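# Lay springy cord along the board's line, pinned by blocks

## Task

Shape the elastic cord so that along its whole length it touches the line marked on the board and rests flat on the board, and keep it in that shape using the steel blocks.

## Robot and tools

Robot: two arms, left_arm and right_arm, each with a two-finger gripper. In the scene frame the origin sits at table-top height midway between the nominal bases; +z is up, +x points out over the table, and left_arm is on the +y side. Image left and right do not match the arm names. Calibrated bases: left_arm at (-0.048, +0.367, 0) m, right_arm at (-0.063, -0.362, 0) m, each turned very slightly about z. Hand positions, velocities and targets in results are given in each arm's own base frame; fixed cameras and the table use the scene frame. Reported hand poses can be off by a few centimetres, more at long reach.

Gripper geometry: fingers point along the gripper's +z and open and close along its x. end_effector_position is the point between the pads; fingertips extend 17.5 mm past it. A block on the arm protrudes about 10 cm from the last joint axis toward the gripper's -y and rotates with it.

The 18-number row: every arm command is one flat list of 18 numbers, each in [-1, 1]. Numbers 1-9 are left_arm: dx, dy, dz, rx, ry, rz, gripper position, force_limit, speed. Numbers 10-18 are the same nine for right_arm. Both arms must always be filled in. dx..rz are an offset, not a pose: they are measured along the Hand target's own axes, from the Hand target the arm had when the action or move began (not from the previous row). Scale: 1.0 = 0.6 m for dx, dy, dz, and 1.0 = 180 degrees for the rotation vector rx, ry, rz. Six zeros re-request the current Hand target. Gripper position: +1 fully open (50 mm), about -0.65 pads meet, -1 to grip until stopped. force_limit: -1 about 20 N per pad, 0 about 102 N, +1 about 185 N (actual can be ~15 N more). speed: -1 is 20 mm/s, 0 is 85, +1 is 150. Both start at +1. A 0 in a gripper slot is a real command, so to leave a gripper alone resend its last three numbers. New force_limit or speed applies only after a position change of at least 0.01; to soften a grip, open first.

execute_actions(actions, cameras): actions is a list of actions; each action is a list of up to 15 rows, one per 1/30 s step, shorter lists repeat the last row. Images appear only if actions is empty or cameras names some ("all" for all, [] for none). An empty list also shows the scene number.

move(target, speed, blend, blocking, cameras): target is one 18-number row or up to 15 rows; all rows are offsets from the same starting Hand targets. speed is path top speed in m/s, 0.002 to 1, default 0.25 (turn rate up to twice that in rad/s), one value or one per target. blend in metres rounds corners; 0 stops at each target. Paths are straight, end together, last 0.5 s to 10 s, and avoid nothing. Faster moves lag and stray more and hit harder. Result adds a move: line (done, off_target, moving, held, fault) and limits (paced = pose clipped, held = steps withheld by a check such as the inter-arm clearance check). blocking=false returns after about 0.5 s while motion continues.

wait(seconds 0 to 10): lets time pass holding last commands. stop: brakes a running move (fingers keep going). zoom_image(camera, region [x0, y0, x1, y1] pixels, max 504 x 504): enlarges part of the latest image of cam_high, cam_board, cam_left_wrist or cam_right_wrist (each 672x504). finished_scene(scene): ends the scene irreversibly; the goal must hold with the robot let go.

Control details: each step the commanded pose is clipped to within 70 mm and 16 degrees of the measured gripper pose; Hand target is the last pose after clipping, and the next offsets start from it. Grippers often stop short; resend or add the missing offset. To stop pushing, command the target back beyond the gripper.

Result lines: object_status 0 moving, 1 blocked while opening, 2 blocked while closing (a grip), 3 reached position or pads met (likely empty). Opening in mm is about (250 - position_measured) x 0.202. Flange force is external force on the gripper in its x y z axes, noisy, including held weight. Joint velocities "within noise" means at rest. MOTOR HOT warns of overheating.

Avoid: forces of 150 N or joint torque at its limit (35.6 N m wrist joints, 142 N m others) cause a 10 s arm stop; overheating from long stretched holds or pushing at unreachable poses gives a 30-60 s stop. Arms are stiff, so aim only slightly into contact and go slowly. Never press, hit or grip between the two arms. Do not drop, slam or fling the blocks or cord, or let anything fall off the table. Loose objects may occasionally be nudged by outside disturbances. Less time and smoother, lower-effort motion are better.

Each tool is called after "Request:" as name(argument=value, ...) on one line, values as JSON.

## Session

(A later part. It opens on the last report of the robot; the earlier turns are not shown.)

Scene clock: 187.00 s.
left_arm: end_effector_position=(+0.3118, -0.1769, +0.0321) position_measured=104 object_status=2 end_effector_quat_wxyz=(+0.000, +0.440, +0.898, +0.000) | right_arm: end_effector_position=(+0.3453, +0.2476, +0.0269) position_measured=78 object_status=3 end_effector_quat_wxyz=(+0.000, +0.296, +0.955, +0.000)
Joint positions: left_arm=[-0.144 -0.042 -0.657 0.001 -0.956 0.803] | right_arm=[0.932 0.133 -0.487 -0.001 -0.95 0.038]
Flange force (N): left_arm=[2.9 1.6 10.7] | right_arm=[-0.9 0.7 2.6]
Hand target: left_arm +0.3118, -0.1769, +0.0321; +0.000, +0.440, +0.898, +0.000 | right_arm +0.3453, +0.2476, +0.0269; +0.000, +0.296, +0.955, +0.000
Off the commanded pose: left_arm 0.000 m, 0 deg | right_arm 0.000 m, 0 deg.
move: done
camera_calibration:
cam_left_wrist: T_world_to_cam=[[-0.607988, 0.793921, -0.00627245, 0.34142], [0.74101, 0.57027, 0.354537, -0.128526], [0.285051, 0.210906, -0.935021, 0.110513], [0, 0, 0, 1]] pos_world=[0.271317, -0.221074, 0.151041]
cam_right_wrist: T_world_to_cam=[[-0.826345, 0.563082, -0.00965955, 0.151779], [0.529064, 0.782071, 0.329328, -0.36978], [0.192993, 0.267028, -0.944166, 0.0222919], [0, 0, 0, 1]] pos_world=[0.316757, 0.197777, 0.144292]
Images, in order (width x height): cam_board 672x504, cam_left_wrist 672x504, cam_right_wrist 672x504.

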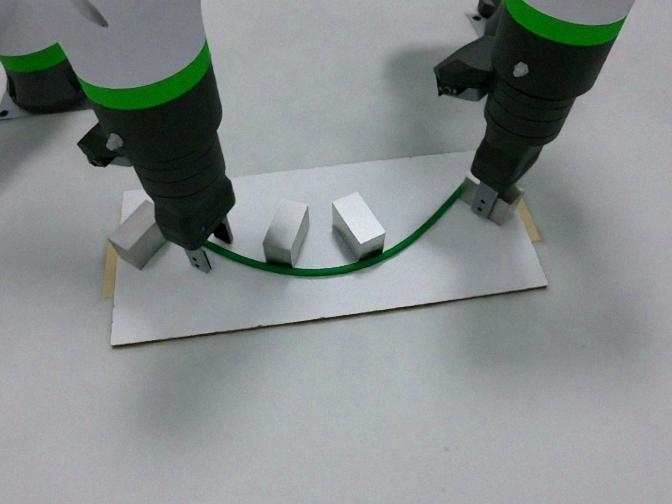

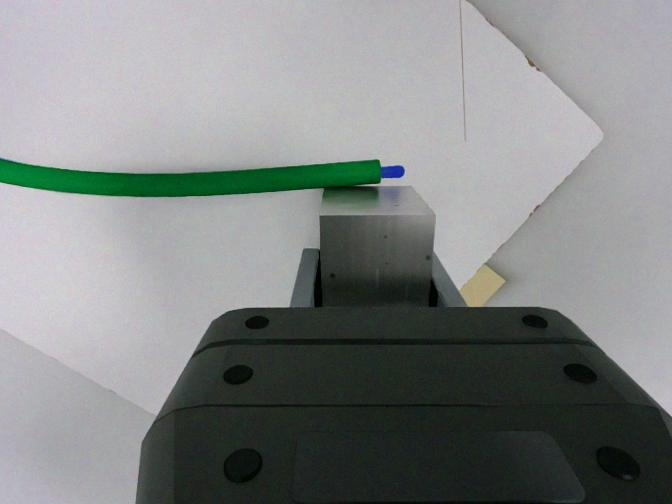

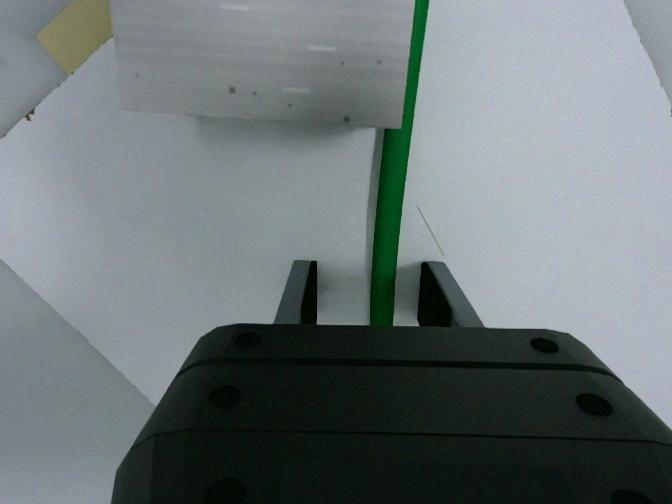

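Request:
move(target=[[0,0,0,0,0,0,-1,-0.5,-0.5,0.0042,0,0,0,0,0,0.5,-0.8,-1],[0,0,0,0,0,0,-1,-0.5,-0.5,0.0042,0,0,0,0,0,-0.98,-0.95,-1],[0,0,0,0,0,0,-1,-0.5,-0.5,0.0042,0.0135,0,0,0,0,-0.98,-0.95,-1],[0,0,0,0,0,0,-1,-0.5,-0.5,0.0042,0.0135,0,0,0,0,0.3,-0.95,-1],[0,0,0,0,0,0,-1,-0.5,-0.5,0.0042,0.0135,-0.12,0,0,0,0.3,-0.95,-1],[0,0,0,0,0,0,-1,-0.5,-0.5,-0.0435,-0.152,-0.13,0,0,0.521,0.3,-0.95,-1]], speed=[0.03,0.03,0.03,0.03,0.1,0.3], cameras=["cam_left_wrist","cam_right_wrist"])

Scene clock: 200.63 s.
left_arm: end_effector_position=(+0.3118, -0.1769, +0.0321) position_measured=104 object_status=2 end_effector_quat_wxyz=(+0.000, +0.440, +0.898, +0.000) | right_arm: end_effector_position=(+0.3153, +0.1575, +0.1048) position_measured=107 object_status=3 end_effector_quat_wxyz=(+0.000, +0.900, +0.437, +0.000)
Joint positions: left_arm=[-0.144 -0.042 -0.657 0.001 -0.956 0.803] | right_arm=[0.84 -0.165 -0.571 -0.001 -1.164 -1.507]
Flange force (N): left_arm=[3.0 0.5 10.9] | right_arm=[1.5 3.5 3.3]
Hand target: left_arm +0.3118, -0.1769, +0.0321; +0.000, +0.440, +0.898, +0.000 | right_arm +0.3153, +0.1575, +0.1048; +0.000, +0.900, +0.437, +0.000
Off the commanded pose: left_arm 0.000 m, 0 deg | right_arm 0.000 m, 0 deg.
move: done
camera_calibration:
cam_left_wrist: T_world_to_cam=[[-0.607988, 0.793921, -0.00627245, 0.34142], [0.74101, 0.57027, 0.354537, -0.128526], [0.285051, 0.210906, -0.935021, 0.110513], [0, 0, 0, 1]] pos_world=[0.271317, -0.221074, 0.151041]
cam_right_wrist: T_world_to_cam=[[0.616352, 0.787405, -0.0101557, -0.311641], [0.745844, -0.579585, 0.328326, -0.162933], [0.252639, -0.209939, -0.94451, 0.182165], [0, 0, 0, 1]] pos_world=[0.267582, 0.189198, 0.222387]
Images, in order (width x height): cam_left_wrist 672x504, cam_right_wrist 672x504.

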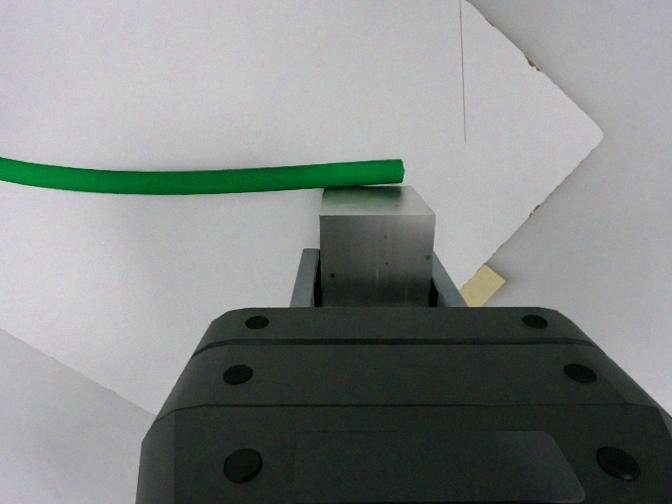

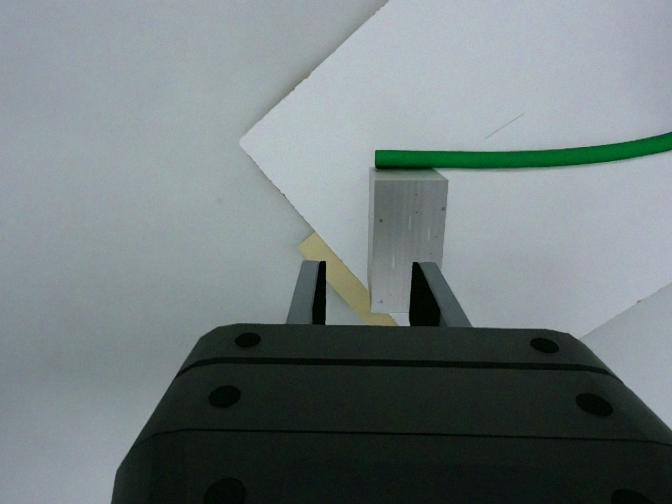

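Request:
move(target=[[0,0,0.0006,0,0,0,0.65,-0.8,-1,0,0,0,0,0,0,0.3,-0.95,-1],[0,0,-0.12,0,0,0,0.65,-0.8,-1,0,0,0,0,0,0,0.3,-0.95,-1],[0.25,-0.06,-0.15,0,0,0,0.65,-0.8,-1,-0.2,0.1,-0.05,0,0,0,0.3,-0.95,-1]], speed=[0.02,0.06,0.3], cameras=["cam_board","cam_high"])

Request:
zoom_image(camera="cam_high", region=[230, 360, 460, 460])

Request:
zoom_image(camera="cam_board", region=[100, 160, 330, 290])

Request:
zoom_image(camera="cam_board", region=[310, 160, 540, 290])

Scene clock: 210.57 s.
left_arm: end_effector_position=(+0.1914, -0.0804, +0.1221) position_measured=56 object_status=3 end_effector_quat_wxyz=(+0.000, +0.440, +0.898, +0.000) | right_arm: end_effector_position=(+0.2883, +0.0261, +0.1348) position_measured=107 object_status=3 end_effector_quat_wxyz=(+0.000, +0.900, +0.437, +0.000)
Joint positions: left_arm=[0.28 -0.698 -0.844 0.001 -1.425 0.379] | right_arm=[0.555 -0.389 -0.66 -0.001 -1.3 -1.222]
Flange force (N): left_arm=no reading | right_arm=[1.3 2.7 3.2]
Hand target: left_arm +0.1915, -0.0803, +0.1221; +0.000, +0.440, +0.898, +0.000 | right_arm +0.2883, +0.0261, +0.1348; +0.000, +0.900, +0.437, +0.000
Off the commanded pose: left_arm 0.000 m, 0 deg | right_arm 0.000 m, 0 deg.
move: done
Images, in order (width x height): cam_high 672x504, cam_board 672x504.

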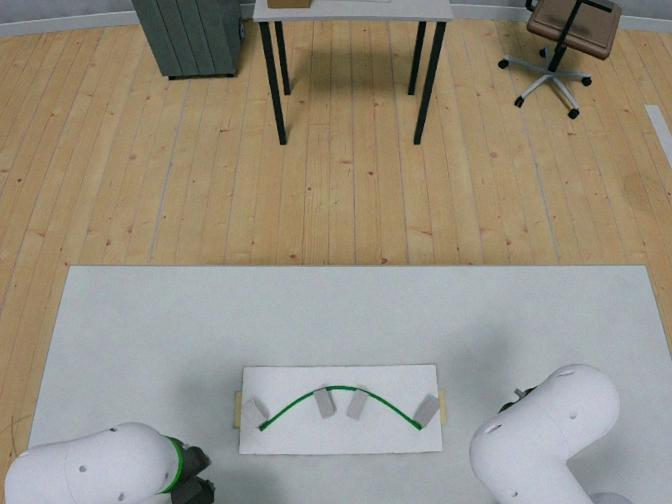

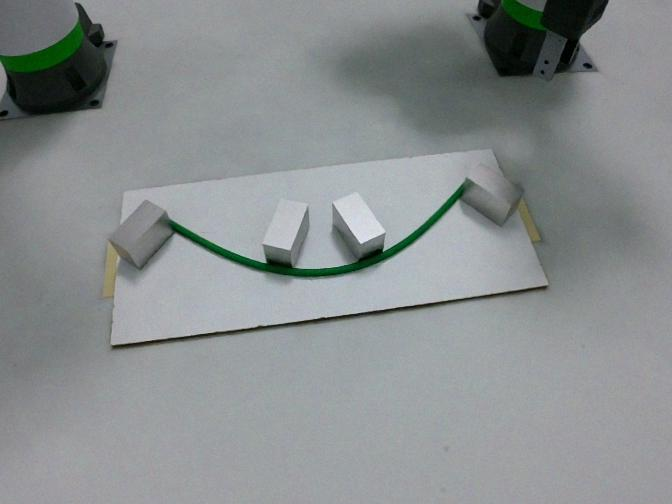

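Scaled by 2.191.

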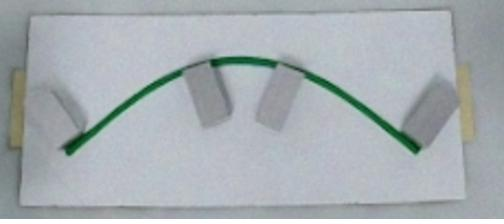

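Scaled by 2.191.

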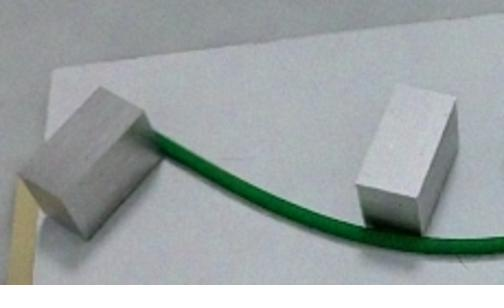

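Scaled by 2.191.

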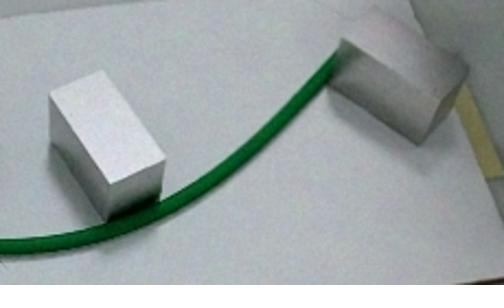

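Request:
finished_scene(scene=2)

The scene is finished: the task was done.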